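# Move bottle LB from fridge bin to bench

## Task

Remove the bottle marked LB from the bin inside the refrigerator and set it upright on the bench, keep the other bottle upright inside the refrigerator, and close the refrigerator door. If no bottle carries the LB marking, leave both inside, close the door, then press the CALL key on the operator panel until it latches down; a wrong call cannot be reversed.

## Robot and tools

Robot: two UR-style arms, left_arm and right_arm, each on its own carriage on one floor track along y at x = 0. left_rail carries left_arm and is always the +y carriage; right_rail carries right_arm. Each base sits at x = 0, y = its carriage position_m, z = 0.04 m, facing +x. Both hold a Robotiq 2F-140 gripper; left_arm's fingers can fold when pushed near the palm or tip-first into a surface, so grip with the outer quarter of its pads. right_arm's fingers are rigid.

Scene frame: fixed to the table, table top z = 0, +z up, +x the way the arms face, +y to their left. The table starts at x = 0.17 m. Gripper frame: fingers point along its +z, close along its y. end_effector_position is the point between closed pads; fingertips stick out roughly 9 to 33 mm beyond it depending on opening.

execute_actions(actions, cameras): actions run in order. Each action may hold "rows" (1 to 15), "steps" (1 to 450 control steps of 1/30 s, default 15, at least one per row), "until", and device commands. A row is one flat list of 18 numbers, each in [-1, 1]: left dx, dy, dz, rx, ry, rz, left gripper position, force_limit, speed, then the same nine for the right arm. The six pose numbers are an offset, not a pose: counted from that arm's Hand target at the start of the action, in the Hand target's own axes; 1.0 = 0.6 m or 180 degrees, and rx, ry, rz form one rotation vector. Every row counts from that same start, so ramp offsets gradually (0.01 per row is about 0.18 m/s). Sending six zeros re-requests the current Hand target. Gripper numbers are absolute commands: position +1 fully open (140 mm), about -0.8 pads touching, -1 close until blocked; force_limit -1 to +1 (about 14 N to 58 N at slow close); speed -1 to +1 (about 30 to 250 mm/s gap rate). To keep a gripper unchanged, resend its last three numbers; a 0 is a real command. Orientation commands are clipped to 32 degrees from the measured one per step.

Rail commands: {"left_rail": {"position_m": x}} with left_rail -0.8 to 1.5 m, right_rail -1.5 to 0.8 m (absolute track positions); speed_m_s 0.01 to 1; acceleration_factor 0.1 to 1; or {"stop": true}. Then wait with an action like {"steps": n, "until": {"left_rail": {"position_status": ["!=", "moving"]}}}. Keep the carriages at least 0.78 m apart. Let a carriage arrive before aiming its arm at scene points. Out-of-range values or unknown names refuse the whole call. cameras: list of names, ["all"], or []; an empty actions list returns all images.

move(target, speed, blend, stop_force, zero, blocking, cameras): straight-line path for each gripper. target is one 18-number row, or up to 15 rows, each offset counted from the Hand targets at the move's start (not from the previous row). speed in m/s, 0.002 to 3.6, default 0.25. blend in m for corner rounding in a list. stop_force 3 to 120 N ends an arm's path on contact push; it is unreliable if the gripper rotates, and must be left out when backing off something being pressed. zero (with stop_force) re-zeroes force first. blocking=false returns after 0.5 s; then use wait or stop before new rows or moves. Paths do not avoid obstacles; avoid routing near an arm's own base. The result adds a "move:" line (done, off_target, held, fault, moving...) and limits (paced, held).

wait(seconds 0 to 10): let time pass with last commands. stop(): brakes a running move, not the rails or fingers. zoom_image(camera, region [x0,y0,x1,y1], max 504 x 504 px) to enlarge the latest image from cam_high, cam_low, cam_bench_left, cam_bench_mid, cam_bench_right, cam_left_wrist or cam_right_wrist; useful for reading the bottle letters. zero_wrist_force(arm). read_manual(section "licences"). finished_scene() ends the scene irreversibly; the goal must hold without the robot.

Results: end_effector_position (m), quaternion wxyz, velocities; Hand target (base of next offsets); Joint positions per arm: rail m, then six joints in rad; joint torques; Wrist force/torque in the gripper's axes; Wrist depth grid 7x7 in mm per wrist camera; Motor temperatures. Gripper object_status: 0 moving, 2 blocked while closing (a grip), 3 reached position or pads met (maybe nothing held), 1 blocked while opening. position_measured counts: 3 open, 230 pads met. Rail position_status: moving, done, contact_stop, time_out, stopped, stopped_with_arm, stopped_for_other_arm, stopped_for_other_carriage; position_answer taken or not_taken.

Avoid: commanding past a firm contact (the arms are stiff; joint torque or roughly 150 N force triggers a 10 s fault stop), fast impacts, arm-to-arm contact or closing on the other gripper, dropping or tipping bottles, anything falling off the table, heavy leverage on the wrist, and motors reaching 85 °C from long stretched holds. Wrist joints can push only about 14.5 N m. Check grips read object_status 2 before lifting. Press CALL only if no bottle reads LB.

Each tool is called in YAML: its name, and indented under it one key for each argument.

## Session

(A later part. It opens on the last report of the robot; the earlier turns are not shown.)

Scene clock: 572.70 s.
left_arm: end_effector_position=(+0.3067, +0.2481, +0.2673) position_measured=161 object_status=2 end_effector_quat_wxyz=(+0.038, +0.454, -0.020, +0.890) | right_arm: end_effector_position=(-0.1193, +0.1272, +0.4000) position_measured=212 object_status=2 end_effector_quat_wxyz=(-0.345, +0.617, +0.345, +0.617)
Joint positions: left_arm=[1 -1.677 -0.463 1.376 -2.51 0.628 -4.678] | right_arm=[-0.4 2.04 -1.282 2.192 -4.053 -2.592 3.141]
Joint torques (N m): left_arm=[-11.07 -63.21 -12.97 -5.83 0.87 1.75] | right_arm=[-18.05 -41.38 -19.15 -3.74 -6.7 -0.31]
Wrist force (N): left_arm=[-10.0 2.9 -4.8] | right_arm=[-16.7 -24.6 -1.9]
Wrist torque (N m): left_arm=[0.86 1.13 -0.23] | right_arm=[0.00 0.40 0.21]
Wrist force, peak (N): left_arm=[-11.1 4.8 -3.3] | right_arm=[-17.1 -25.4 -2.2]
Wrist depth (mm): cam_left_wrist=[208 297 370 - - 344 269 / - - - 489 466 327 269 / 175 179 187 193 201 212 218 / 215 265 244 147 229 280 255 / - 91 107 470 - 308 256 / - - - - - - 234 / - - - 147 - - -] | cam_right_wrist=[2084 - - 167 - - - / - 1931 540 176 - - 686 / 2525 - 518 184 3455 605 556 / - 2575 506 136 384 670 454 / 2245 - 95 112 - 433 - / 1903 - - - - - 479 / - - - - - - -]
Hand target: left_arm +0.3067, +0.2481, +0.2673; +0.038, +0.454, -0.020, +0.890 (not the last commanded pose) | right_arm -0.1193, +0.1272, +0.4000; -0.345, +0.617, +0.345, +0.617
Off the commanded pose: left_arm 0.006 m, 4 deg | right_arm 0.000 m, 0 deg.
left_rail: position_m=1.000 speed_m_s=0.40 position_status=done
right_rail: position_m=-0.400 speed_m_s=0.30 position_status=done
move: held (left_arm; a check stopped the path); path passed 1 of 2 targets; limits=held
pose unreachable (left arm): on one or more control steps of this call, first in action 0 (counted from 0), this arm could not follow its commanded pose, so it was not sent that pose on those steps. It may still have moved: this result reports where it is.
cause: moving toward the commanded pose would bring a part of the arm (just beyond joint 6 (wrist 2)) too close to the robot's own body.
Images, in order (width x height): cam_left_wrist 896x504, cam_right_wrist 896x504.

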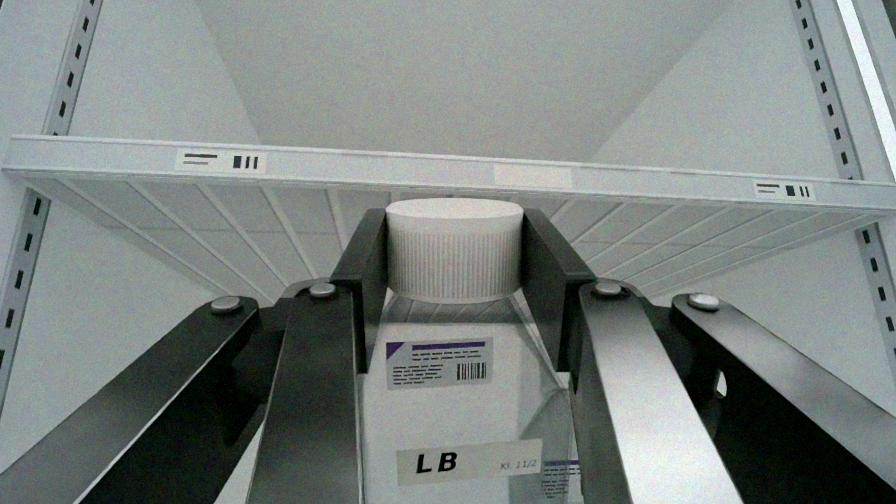

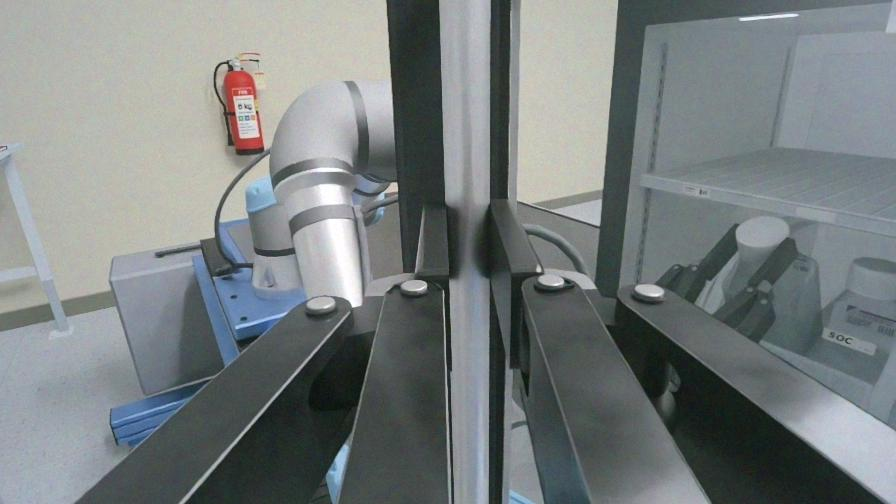

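move:
  target:
    - [0.059,0.003,0.006,0,0,0,-1,0.1,-1,0,0,0,0,0,0,-1,1,-1]
    - [0.224,0.0235,-0.171,0,-0.117,0,-1,0.1,-1,0,0,0,0,0,0,-1,1,-1]
  speed: 0.1
  blend: [0.01,0]
  cameras: ["cam_left_wrist","cam_right_wrist"]

Scene clock: 586.77 s.
left_arm: end_effector_position=(+0.1441, +0.2479, +0.3158) position_measured=161 object_status=2 end_effector_quat_wxyz=(+0.034, +0.609, -0.027, +0.792) | right_arm: end_effector_position=(-0.1193, +0.1272, +0.4000) position_measured=212 object_status=2 end_effector_quat_wxyz=(-0.345, +0.617, +0.345, +0.617)
Joint positions: left_arm=[1 -1.962 -0.529 1.24 -3.126 0.398 -3.826] | right_arm=[-0.4 2.04 -1.282 2.192 -4.053 -2.592 3.141]
Joint torques (N m): left_arm=[-9.93 -49.98 -26.49 -3.76 4.29 1.7] | right_arm=[-18.24 -41.39 -19.37 -3.68 -6.84 -0.46]
Wrist force (N): left_arm=[-9.4 2.9 -3.1] | right_arm=[-17.8 -25.0 -2.1]
Wrist torque (N m): left_arm=[0.80 1.33 -0.22] | right_arm=[-0.02 0.37 0.22]
Wrist force, peak (N): left_arm=[-10.9 2.7 -5.1] | right_arm=[-18.4 -25.1 -2.0]
Wrist depth (mm): cam_left_wrist=[286 289 - 437 425 361 - / 3626 373 639 633 - 389 - / - - - 723 495 382 - / 4364 318 327 147 361 389 289 / - 89 107 223 - - - / - - - 503 - - - / - - - 157 - - -] | cam_right_wrist=[2068 - - 167 - - - / 2170 481 509 176 - - - / - 463 686 153 - 581 551 / 2245 436 909 136 397 368 - / 2245 402 95 112 - - - / 1945 - - - - - - / - - - - - - -]
Hand target: left_arm +0.1441, +0.2479, +0.3158; +0.034, +0.609, -0.027, +0.792 | right_arm -0.1193, +0.1272, +0.4000; -0.345, +0.617, +0.345, +0.617
Off the commanded pose: left_arm 0.000 m, 0 deg | right_arm 0.000 m, 0 deg.
left_rail: position_m=1.000 speed_m_s=0.40 position_status=done
right_rail: position_m=-0.400 speed_m_s=0.30 position_status=done
move: done
Images, in order (width x height): cam_left_wrist 896x504, cam_right_wrist 896x504.

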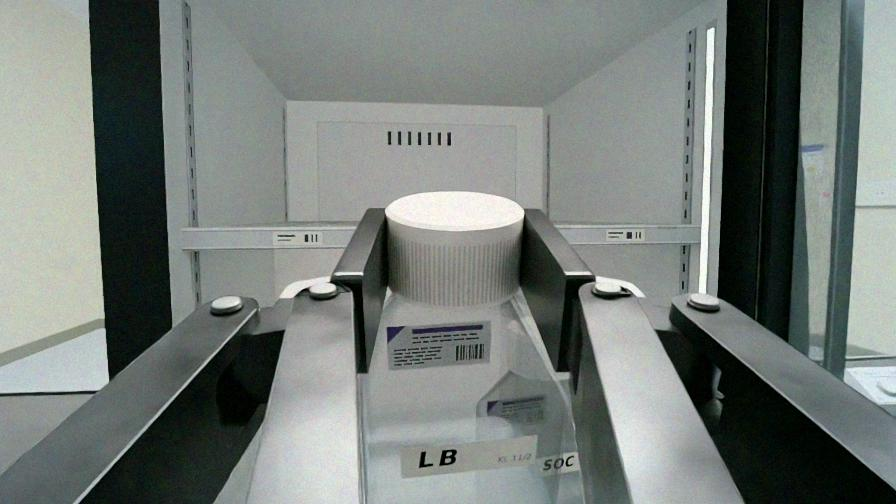

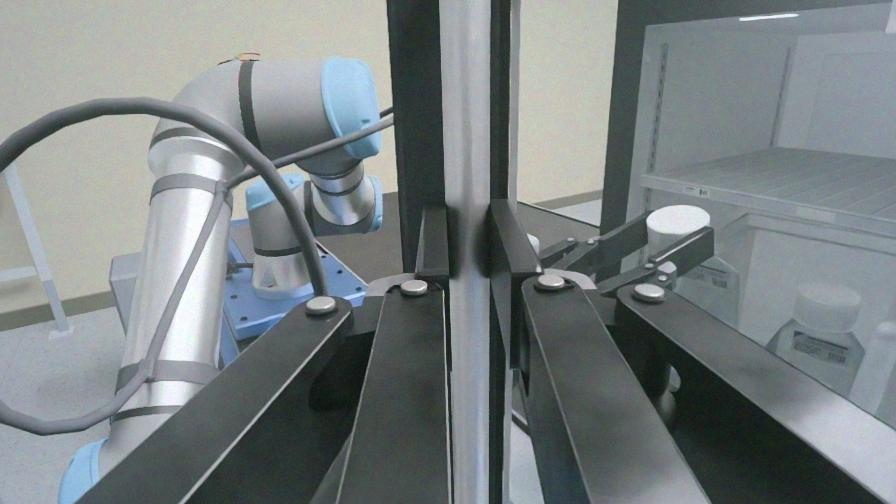

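execute_actions:
  actions:
    - {"left_rail":{"position_m":1.45,"speed_m_s":0.25,"acceleration_factor":0.4},"steps":200,"until":{"left_rail":{"position_status":["!=","moving"]}}}

move:
  target: [-0.307,-0.081,0.5275,0,-0.083,0,-1,0.1,-1,0,0,0,0,0,0,-1,1,-1]
  speed: 0.15
  cameras: ["cam_left_wrist","cam_bench_left"]

Scene clock: 597.73 s.
left_arm: end_effector_position=(+0.1441, +0.6979, +0.3158) position_measured=161 object_status=2 end_effector_quat_wxyz=(+0.034, +0.609, -0.027, +0.792) | right_arm: end_effector_position=(-0.1193, +0.1272, +0.4000) position_measured=212 object_status=2 end_effector_quat_wxyz=(-0.345, +0.617, +0.345, +0.617)
Joint positions: left_arm=[1.45 -1.962 -0.529 1.239 -3.126 0.398 -3.825] | right_arm=[-0.4 2.04 -1.282 2.192 -4.053 -2.592 3.141]
Joint torques (N m): left_arm=[-3.49 -58.35 -16.59 -1.52 0.63 -1.31] | right_arm=[-17.3 -40.92 -19.34 -3.65 -7.01 -0.38]
Wrist force (N): left_arm=[-10.6 2.1 -3.1] | right_arm=[-17.6 -25.0 -2.1]
Wrist torque (N m): left_arm=[0.65 1.29 -0.23] | right_arm=[-0.07 0.37 0.22]
Wrist force, peak (N): left_arm=[-10.3 6.7 -2.9] | right_arm=[-17.9 -25.6 -2.3]
Wrist depth (mm): cam_left_wrist=[4023 - 4597 - 3433 - - / - - 4858 - 629 - - / - - - 183 566 395 713 / - 4681 - 147 518 402 432 / - 90 107 156 - 347 400 / - - - 858 - - - / - - - 155 - - -] | cam_right_wrist=[- - - 167 - - - / - 850 - 176 - - 710 / - 770 679 183 - 577 558 / - 628 645 136 708 - 572 / 2207 684 - 112 - 584 428 / - - - - - - - / - - - - - - -]
Hand target: left_arm +0.1441, +0.6979, +0.3158; +0.034, +0.609, -0.027, +0.792 | right_arm -0.1193, +0.1272, +0.4000; -0.345, +0.617, +0.345, +0.617
Tool commands: left_gripper/position=-1.0 left_gripper/force_limit=+0.1 left_gripper/speed=-1.0 right_gripper/position=-1.0 right_gripper/force_limit=+1.0 right_gripper/speed=-1.0
Off the commanded pose: left_arm 0.000 m, 0 deg | right_arm 0.000 m, 0 deg.
left_rail: position_m=1.450 speed_m_s=0.25 position_status=done
right_rail: position_m=-0.400 speed_m_s=0.30 position_status=done

Scene clock: 603.13 s.
left_arm: end_effector_position=(+0.5002, +0.7161, +0.2193) position_measured=161 object_status=2 end_effector_quat_wxyz=(+0.030, +0.707, -0.031, +0.706) | right_arm: end_effector_position=(-0.1193, +0.1272, +0.4000) position_measured=212 object_status=2 end_effector_quat_wxyz=(-0.345, +0.617, +0.345, +0.617)
Joint positions: left_arm=[1.45 -1.491 -0.349 0.968 -3.748 -0.166 -3.152] | right_arm=[-0.4 2.04 -1.282 2.192 -4.053 -2.592 3.141]
Joint torques (N m): left_arm=[9.06 -56.79 -26.74 -3.11 -2.02 1.6] | right_arm=[-17.82 -40.77 -19.05 -3.7 -7.07 -0.49]
Wrist force (N): left_arm=[-10.7 2.0 -2.1] | right_arm=[-17.8 -24.9 -1.8]
Wrist torque (N m): left_arm=[0.63 1.44 -0.25] | right_arm=[-0.06 0.40 0.21]
Wrist force, peak (N): left_arm=[-11.2 2.3 -2.4] | right_arm=[-17.7 -25.2 -1.7]
Wrist depth (mm): cam_left_wrist=[- - 5149 - - 329 297 / - - - 4364 - - - / - - - - - - - / - - - 147 168 - 291 / 2654 90 107 151 - - - / - - - - - - - / - - - 158 - - -] | cam_right_wrist=[- - - 167 - - - / - - - 176 3549 - 695 / - 1251 875 184 902 566 549 / - - 1294 137 - 565 - / 2264 1527 91 112 - - 384 / 1903 - - - - - - / - - - - - - -]
Hand target: left_arm +0.5003, +0.7161, +0.2193; +0.030, +0.707, -0.031, +0.706 | right_arm -0.1193, +0.1272, +0.4000; -0.345, +0.617, +0.345, +0.617
Off the commanded pose: left_arm 0.000 m, 0 deg | right_arm 0.000 m, 0 deg.
left_rail: position_m=1.450 speed_m_s=0.25 position_status=done
right_rail: position_m=-0.400 speed_m_s=0.30 position_status=done
move: done
Images, in order (width x height): cam_bench_left 896x504, cam_left_wrist 896x504.

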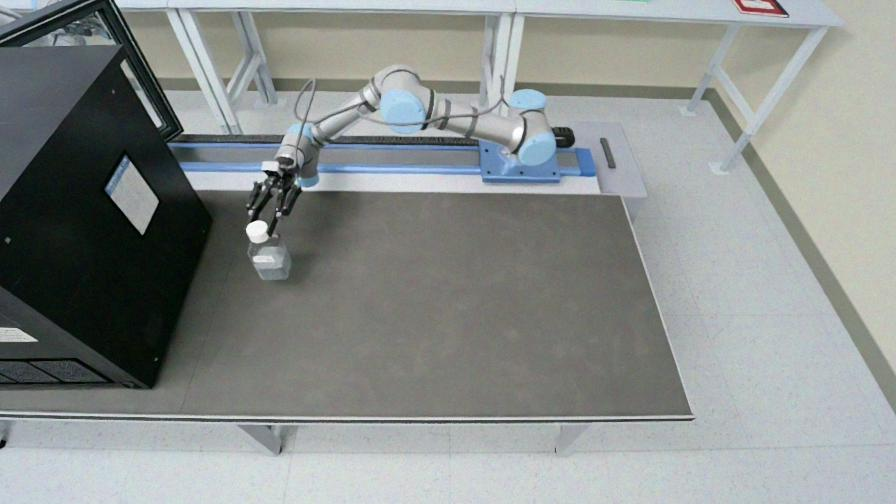

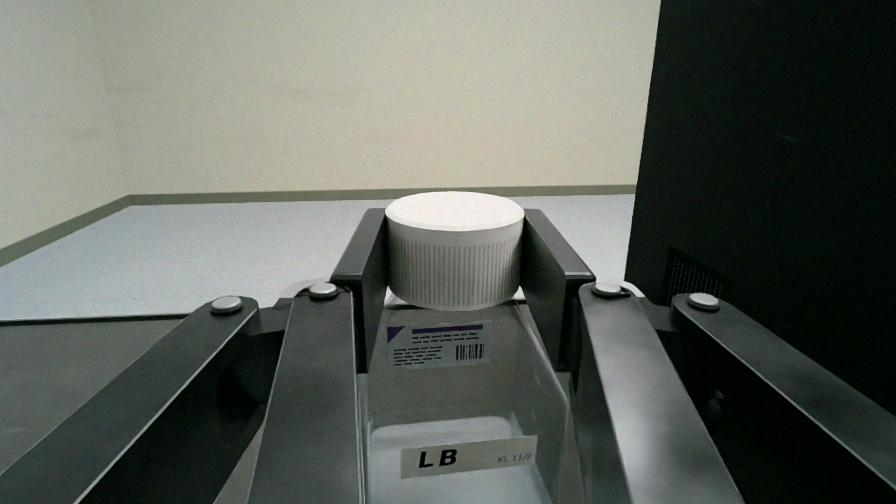

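move:
  target:
    - [-0.08,0,0,0,0,0,-1,0.1,-1,0,0,0,0,0,0,-1,1,-1]
    - [-0.2,0,0,0,0,0,-1,0.1,-1,0,0,0,0,0,0,-1,1,-1]
  speed: [0.08,0.02]
  stop_force: 5
  cameras: ["cam_left_wrist","cam_bench_left"]

Scene clock: 609.30 s.
left_arm: end_effector_position=(+0.5002, +0.7162, +0.1649) position_measured=161 object_status=2 end_effector_quat_wxyz=(+0.030, +0.707, -0.031, +0.706) | right_arm: end_effector_position=(-0.1193, +0.1272, +0.4000) position_measured=212 object_status=2 end_effector_quat_wxyz=(-0.345, +0.617, +0.345, +0.617)
Joint positions: left_arm=[1.45 -1.491 -0.252 0.921 -3.804 -0.166 -3.146] | right_arm=[-0.4 2.04 -1.282 2.192 -4.053 -2.592 3.141]
Joint torques (N m): left_arm=[4.6 -68.02 -15.11 1.12 -2.09 -1.33] | right_arm=[-17.42 -40.49 -19.19 -3.79 -7.37 -0.52]
Wrist force (N): left_arm=[-9.5 1.5 -2.1] | right_arm=[-17.5 -24.8 -2.0]
Wrist torque (N m): left_arm=[0.51 1.29 -0.26] | right_arm=[-0.03 0.35 0.22]
Wrist force, peak (N): left_arm=[-11.5 2.1 -2.2] | right_arm=[-18.0 -25.1 -1.9]
Wrist depth (mm): cam_left_wrist=[- - - - - - 299 / - - - - - - 287 / - - - 4597 4768 433 - / 2959 - - 147 545 413 - / - 90 107 - - - 281 / - - - - - - - / - - - 154 - - -] | cam_right_wrist=[- - - 167 - - - / 2477 2304 - 176 3242 - - / 2245 1333 965 183 1063 572 551 / 2264 1354 1368 136 645 - - / 2170 - - 112 - - - / 1917 - - - - - - / - - - - - - -]
Hand target: left_arm +0.5002, +0.7162, +0.1649; +0.030, +0.707, -0.031, +0.706 (not the last commanded pose) | right_arm -0.1193, +0.1272, +0.4000; -0.345, +0.617, +0.345, +0.617
Off the commanded pose: left_arm 0.066 m, 0 deg | right_arm 0.000 m, 0 deg.
left_rail: position_m=1.450 speed_m_s=0.25 position_status=done
right_rail: position_m=-0.400 speed_m_s=0.30 position_status=done
move: contact (left_arm); path passed 1 of 2 targets
Images, in order (width x height): cam_bench_left 896x504, cam_left_wrist 896x504.

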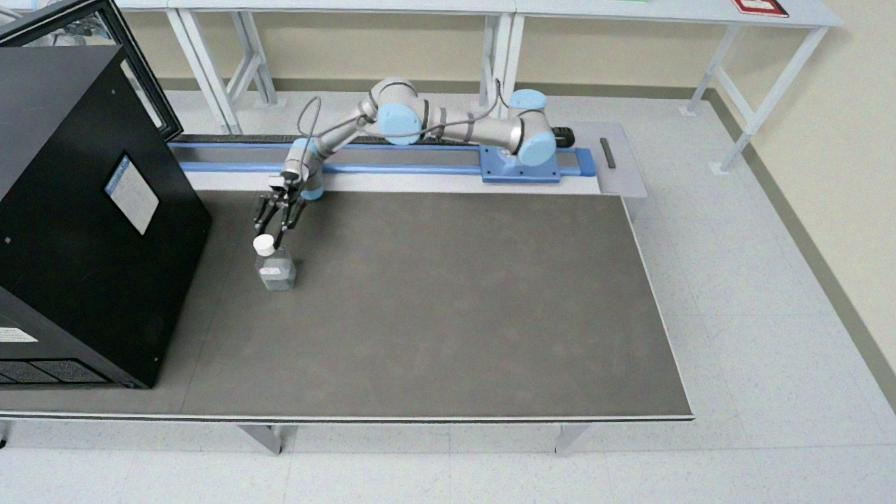

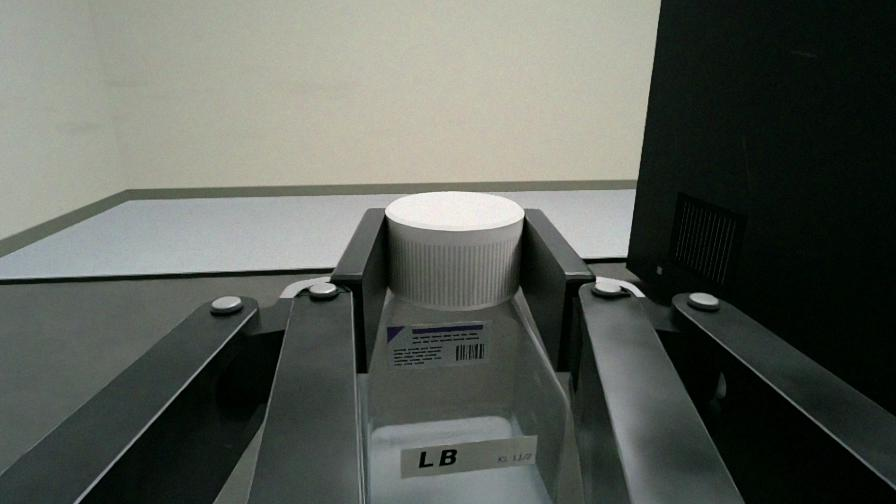

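move:
  target: [-0.12,0,0,0,0,0,-1,0.1,-1,0,0,0,0,0,0,-1,1,-1]
  speed: 0.02
  stop_force: 5
  cameras: ["cam_left_wrist","cam_bench_left"]

Scene clock: 613.33 s.
left_arm: end_effector_position=(+0.5002, +0.7162, +0.1648) position_measured=161 object_status=2 end_effector_quat_wxyz=(+0.030, +0.707, -0.031, +0.706) | right_arm: end_effector_position=(-0.1193, +0.1272, +0.4000) position_measured=212 object_status=2 end_effector_quat_wxyz=(-0.345, +0.617, +0.345, +0.617)
Joint positions: left_arm=[1.45 -1.491 -0.252 0.921 -3.804 -0.166 -3.146] | right_arm=[-0.4 2.04 -1.282 2.192 -4.053 -2.592 3.141]
Joint torques (N m): left_arm=[2.94 -64.7 -12.17 1.45 -1.94 1.66] | right_arm=[-17.82 -41.14 -19.35 -3.94 -7.41 -0.47]
Wrist force (N): left_arm=[-5.2 1.5 -1.5] | right_arm=[-17.5 -25.0 -2.3]
Wrist torque (N m): left_arm=[0.59 1.21 -0.30] | right_arm=[-0.07 0.35 0.22]
Wrist force, peak (N): left_arm=[-10.0 1.7 -2.2] | right_arm=[-17.7 -25.2 -1.7]
Wrist depth (mm): cam_left_wrist=[- - - - - 357 277 / - - - - - - 279 / 4439 4951 - - - 458 305 / 3218 2994 2926 147 166 415 305 / - 91 107 151 - - 295 / - - - - - - - / - - - 155 - - -] | cam_right_wrist=[- 2304 - 167 - 634 - / 2207 2188 - 175 3367 - - / - 1287 915 183 - 575 552 / - 1509 1127 137 921 548 556 / 2068 - - 112 - - 444 / 1945 - - - - - - / - - - - - - -]
Hand target: left_arm +0.5002, +0.7162, +0.1648; +0.030, +0.707, -0.031, +0.706 (not the last commanded pose) | right_arm -0.1193, +0.1272, +0.4000; -0.345, +0.617, +0.345, +0.617
Off the commanded pose: left_arm 0.072 m, 0 deg | right_arm 0.000 m, 0 deg.
left_rail: position_m=1.450 speed_m_s=0.25 position_status=done
right_rail: position_m=-0.400 speed_m_s=0.30 position_status=done
move: contact (left_arm)
Images, in order (width x height): cam_bench_left 896x504, cam_left_wrist 896x504.

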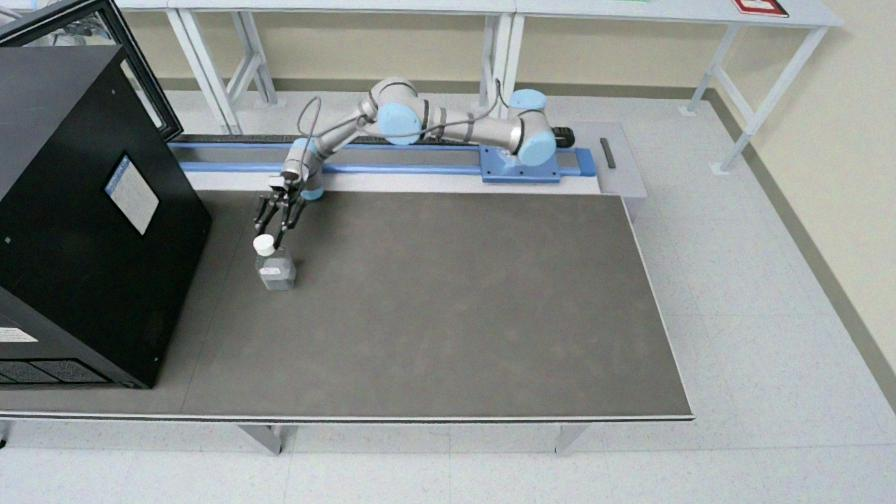

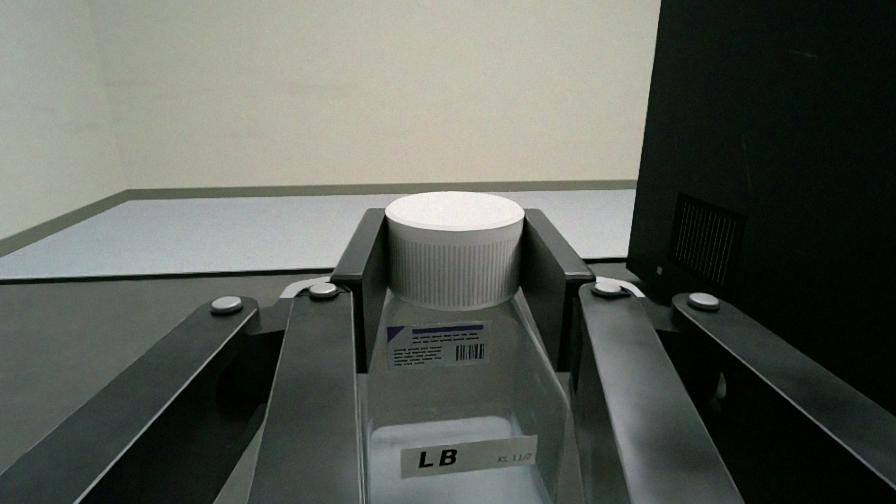

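move:
  target:
    - [0,0,0,0,0,0,-0.05,0.1,-1,0,0,0,0,0,0,-1,1,-1]
    - [0,0,-0.25,0,0,0,-0.05,0.1,-1,0,0,0,0,0,0,-1,1,-1]
  speed: 0.12
  cameras: ["cam_left_wrist","cam_bench_left"]

Scene clock: 621.33 s.
left_arm: end_effector_position=(+0.4420, +0.7206, +0.1647) position_measured=135 object_status=3 end_effector_quat_wxyz=(+0.030, +0.707, -0.031, +0.706) | right_arm: end_effector_position=(-0.1193, +0.1272, +0.4000) position_measured=212 object_status=2 end_effector_quat_wxyz=(-0.345, +0.617, +0.345, +0.617)
Joint positions: left_arm=[1.45 -1.573 -0.29 1.011 -3.857 -0.084 -3.146] | right_arm=[-0.4 2.04 -1.282 2.192 -4.053 -2.592 3.141]
Joint torques (N m): left_arm=[6.53 -52.81 -23.08 1.69 -1.85 1.37] | right_arm=[-17.76 -40.18 -19.28 -3.92 -7.72 -0.51]
Wrist force (N): left_arm=[-5.7 1.9 -2.2] | right_arm=[-17.6 -24.9 -2.0]
Wrist torque (N m): left_arm=[0.60 1.29 -0.20] | right_arm=[-0.05 0.35 0.22]
Wrist force, peak (N): left_arm=[-5.5 1.8 -7.1] | right_arm=[-17.9 -25.0 -2.1]
Wrist depth (mm): cam_left_wrist=[- - 3626 - - - - / - - - - - 369 327 / - - 4517 207 - 391 325 / 3344 2739 146 212 145 427 - / - - 117 - - 94 - / - - - 331 - - - / - - 282 - - - -] | cam_right_wrist=[- - - 167 - - - / - - 976 174 - - - / - 1251 918 154 - 604 553 / - 1492 1269 137 663 796 580 / 2304 - - 112 - - - / 2020 - - - - - - / - - - - - - -]
Hand target: left_arm +0.4421, +0.7206, +0.1647; +0.030, +0.707, -0.031, +0.706 (not the last commanded pose) | right_arm -0.1193, +0.1272, +0.4000; -0.345, +0.617, +0.345, +0.617
Off the commanded pose: left_arm 0.092 m, 0 deg | right_arm 0.000 m, 0 deg.
left_rail: position_m=1.450 speed_m_s=0.25 position_status=done
right_rail: position_m=-0.400 speed_m_s=0.30 position_status=done
move: held (left_arm; a check stopped the path); path passed 1 of 2 targets; limits=held
pose unreachable (left arm): on one or more control steps of this call, first in action 0 (counted from 0), this arm could not follow its commanded pose, so it was not sent that pose on those steps. It may still have moved: this result reports where it is.
cause: moving toward the commanded pose would bring a part of the arm (just beyond joint 5 (wrist 1)) too close to the robot's own body.
Images, in order (width x height): cam_bench_left 896x504, cam_left_wrist 896x504.

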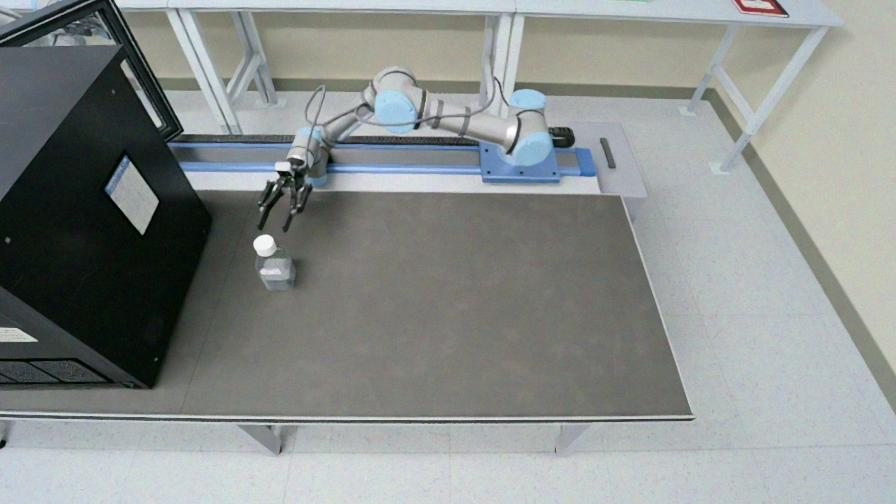

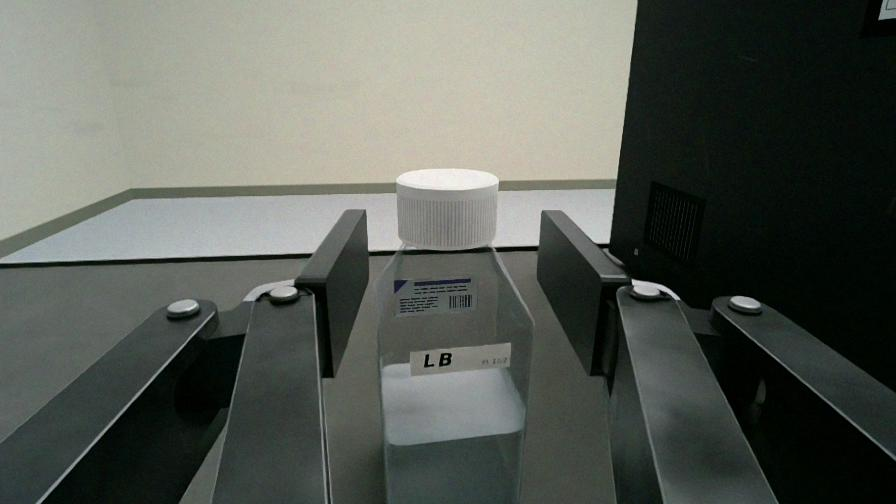

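move:
  target:
    - [0.15,0,-0.15,0,0,0,-0.05,0.1,-1,0,-0.0122,0.197,-0.044,0,0,-1,1,-1]
    - [0.15,0,-0.15,0,0,0,-0.05,0.1,-1,0,0.0165,0.379,-0.089,0,0,-1,1,-1]
    - [0.15,0,-0.15,0,0,0,-0.05,0.1,-1,0,0.104,0.554,-0.122,0,0,-1,1,-1]
    - [0.15,0,-0.15,0,0,0,-0.05,0.1,-1,0,0.234,0.702,-0.156,0,0,-1,1,-1]
  speed: [0.12,0.12,0.1,0.06]
  blend: [0.03,0.03,0.03,0]
  cameras: ["cam_left_wrist","cam_bench_left","cam_right_wrist"]

Scene clock: 639.10 s.
left_arm: end_effector_position=(+0.3525, +0.7281, +0.2548) position_measured=135 object_status=3 end_effector_quat_wxyz=(+0.030, +0.707, -0.031, +0.706) | right_arm: end_effector_position=(+0.2209, +0.4121, +0.4001) position_measured=212 object_status=2 end_effector_quat_wxyz=(-0.185, +0.683, +0.185, +0.683)
Joint positions: left_arm=[1.45 -1.702 -0.48 1.149 -3.822 0.045 -3.128] | right_arm=[-0.4 1.439 -0.771 1.301 -3.672 -2.481 3.142]
Joint torques (N m): left_arm=[-9.93 -60.44 -11.27 1.99 2.39 -1.17] | right_arm=[-21.97 -41.62 -37.99 3.48 10 1.17]
Wrist force (N): left_arm=[-5.5 1.7 -1.8] | right_arm=[-10.4 24.0 -44.7]
Wrist torque (N m): left_arm=[0.57 1.25 -0.13] | right_arm=[-1.23 0.60 0.02]
Wrist force, peak (N): left_arm=[-6.6 1.7 -0.8] | right_arm=[-10.4 24.0 -44.7]
Wrist depth (mm): cam_left_wrist=[- 3576 - - 4517 368 314 / 3259 - 3388 - 4291 393 304 / - 3479 4087 - - 435 319 / 2798 3178 146 3479 149 401 - / - 90 118 - - 98 290 / - - 482 486 - - - / - - - - - - -] | cam_right_wrist=[- - - 135 164 - - / - - - 142 175 490 471 / - - - 148 181 491 485 / - 1085 - 139 284 348 340 / 364 424 - 112 - 263 246 / 318 - - - - - 208 / - - - - - - -]
Hand target: left_arm +0.3525, +0.7281, +0.2548; +0.030, +0.707, -0.031, +0.706 | right_arm +0.2211, +0.4122, +0.4001; -0.185, +0.683, +0.185, +0.683
Off the commanded pose: left_arm 0.000 m, 0 deg | right_arm 0.000 m, 0 deg.
left_rail: position_m=1.450 speed_m_s=0.25 position_status=done
right_rail: position_m=-0.400 speed_m_s=0.30 position_status=done
move: done
Images, in order (width x height): cam_bench_left 896x504, cam_left_wrist 896x504, cam_right_wrist 896x504.

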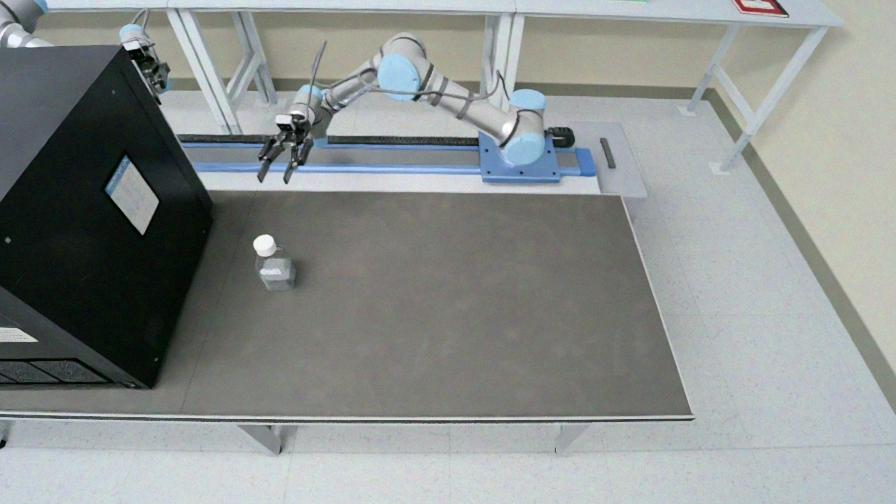

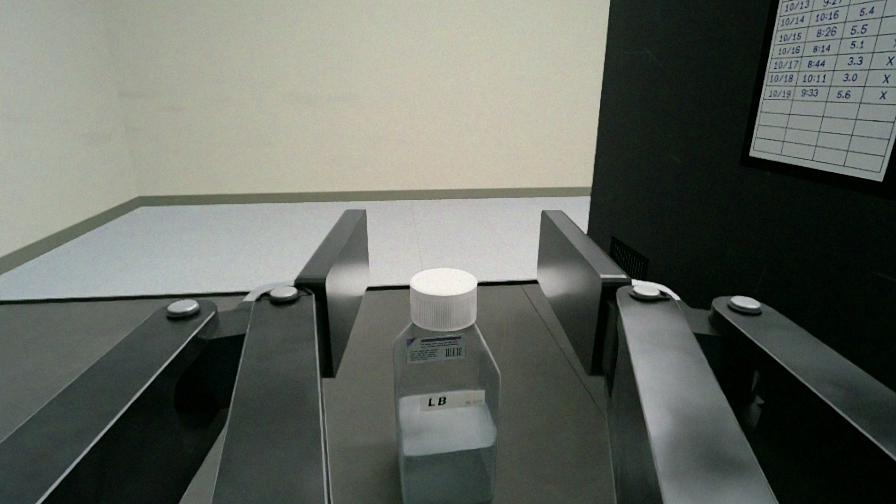

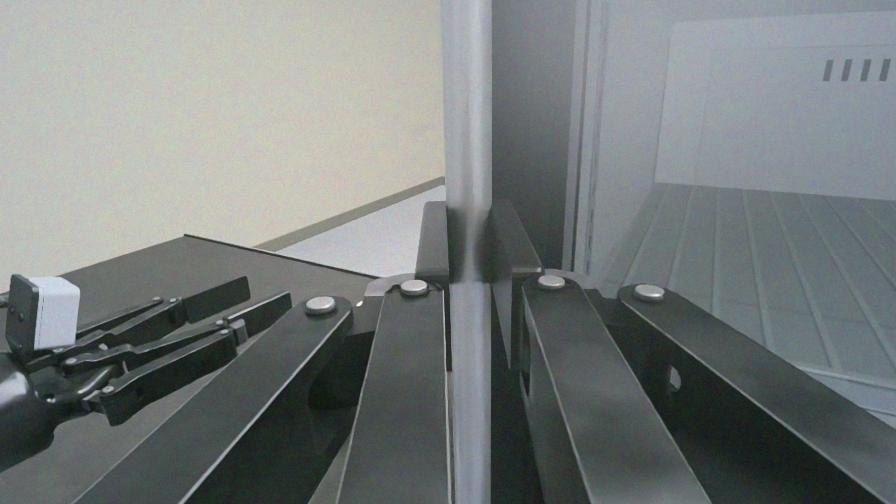

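move:
  target:
    - [0,0,0,0,0,0,-0.05,0.1,-1,0,0,0,0,0,0,-0.2,1,-1]
    - [0,0,0,0,0,0,-0.05,0.1,-1,0,0,-0.2,0,0,0,-0.2,1,-1]
  speed: 0.12
  cameras: ["cam_right_wrist","cam_bench_left","cam_bench_mid"]

Scene clock: 645.70 s.
left_arm: end_effector_position=(+0.3525, +0.7281, +0.2548) position_measured=135 object_status=3 end_effector_quat_wxyz=(+0.030, +0.707, -0.031, +0.706) | right_arm: end_effector_position=(+0.1177, +0.3518, +0.4001) position_measured=154 object_status=3 end_effector_quat_wxyz=(-0.185, +0.683, +0.185, +0.683)
Joint positions: left_arm=[1.45 -1.702 -0.48 1.149 -3.822 0.045 -3.128] | right_arm=[-0.4 1.6 -0.86 1.469 -3.751 -2.643 3.142]
Joint torques (N m): left_arm=[-10.19 -62.45 -11.69 1.93 2.08 -1.45] | right_arm=[7.02 -54.06 -7.81 -3.16 -1.69 -1.45]
Wrist force (N): left_arm=[-5.9 1.6 -1.9] | right_arm=[-2.0 -0.2 -0.1]
Wrist torque (N m): left_arm=[0.55 1.33 -0.13] | right_arm=[-0.12 0.59 -0.15]
Wrist force, peak (N): left_arm=[-5.9 1.9 -2.0] | right_arm=[-12.0 25.4 -55.9]
Wrist depth (mm): cam_left_wrist=[2798 - - 4221 - 478 316 / - - - - - - 305 / - - - - - - 309 / 2406 3786 145 3479 149 400 334 / - - 118 317 - - - / - - 530 499 - - - / - - - - - - -] | cam_right_wrist=[2153 2366 2984 259 395 562 559 / 2188 2525 - 261 338 - - / - 3411 3597 265 459 505 499 / - 493 - - 140 350 342 / 377 407 93 310 122 92 291 / - - - - - - - / - - - 374 - - -]
Hand target: left_arm +0.3525, +0.7281, +0.2548; +0.030, +0.707, -0.031, +0.706 | right_arm +0.1175, +0.3517, +0.4001; -0.185, +0.683, +0.185, +0.683
Off the commanded pose: left_arm 0.000 m, 0 deg | right_arm 0.000 m, 0 deg.
left_rail: position_m=1.450 speed_m_s=0.25 position_status=done
right_rail: position_m=-0.400 speed_m_s=0.30 position_status=done
move: done
Images, in order (width x height): cam_bench_left 896x504, cam_bench_mid 896x504, cam_right_wrist 896x504.

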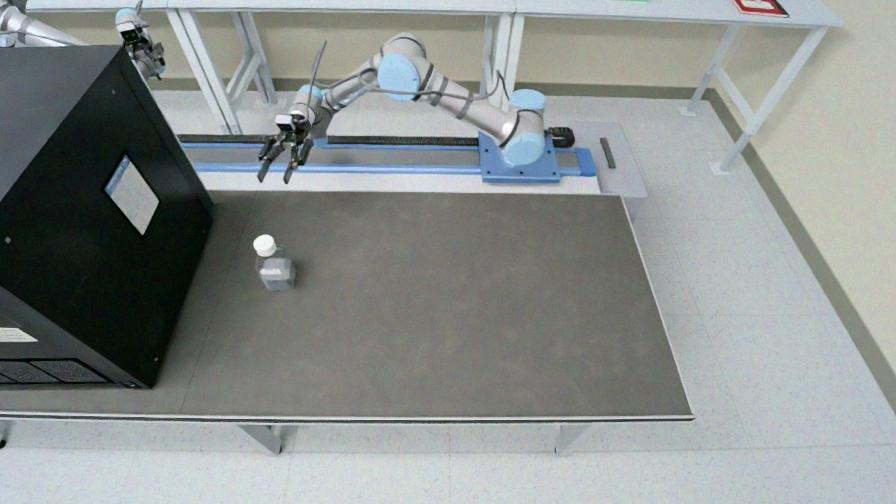

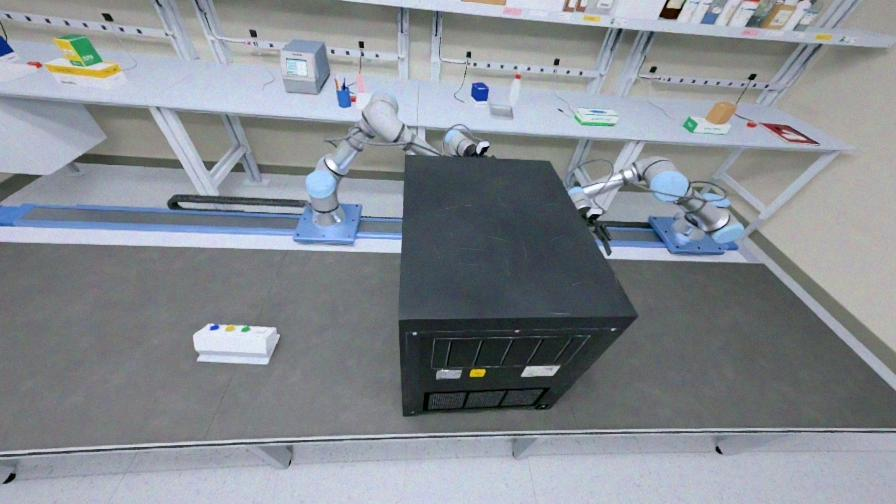

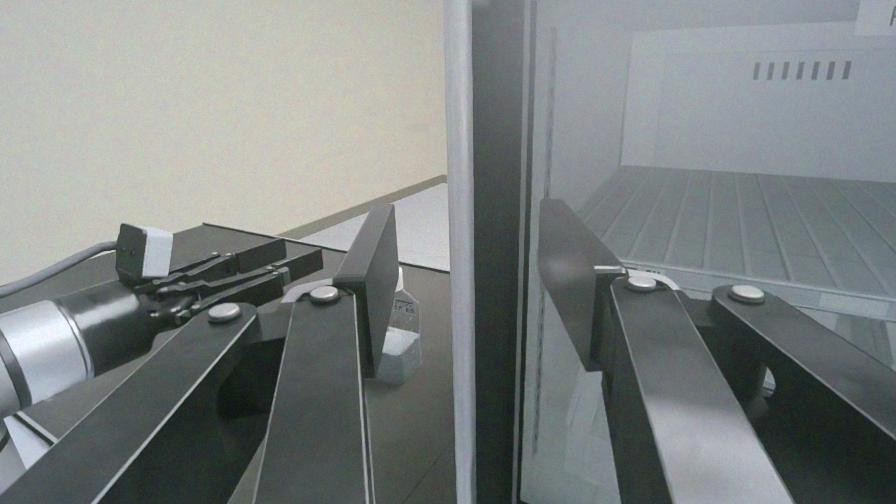

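finished_scene:

The scene is finished: the task was done.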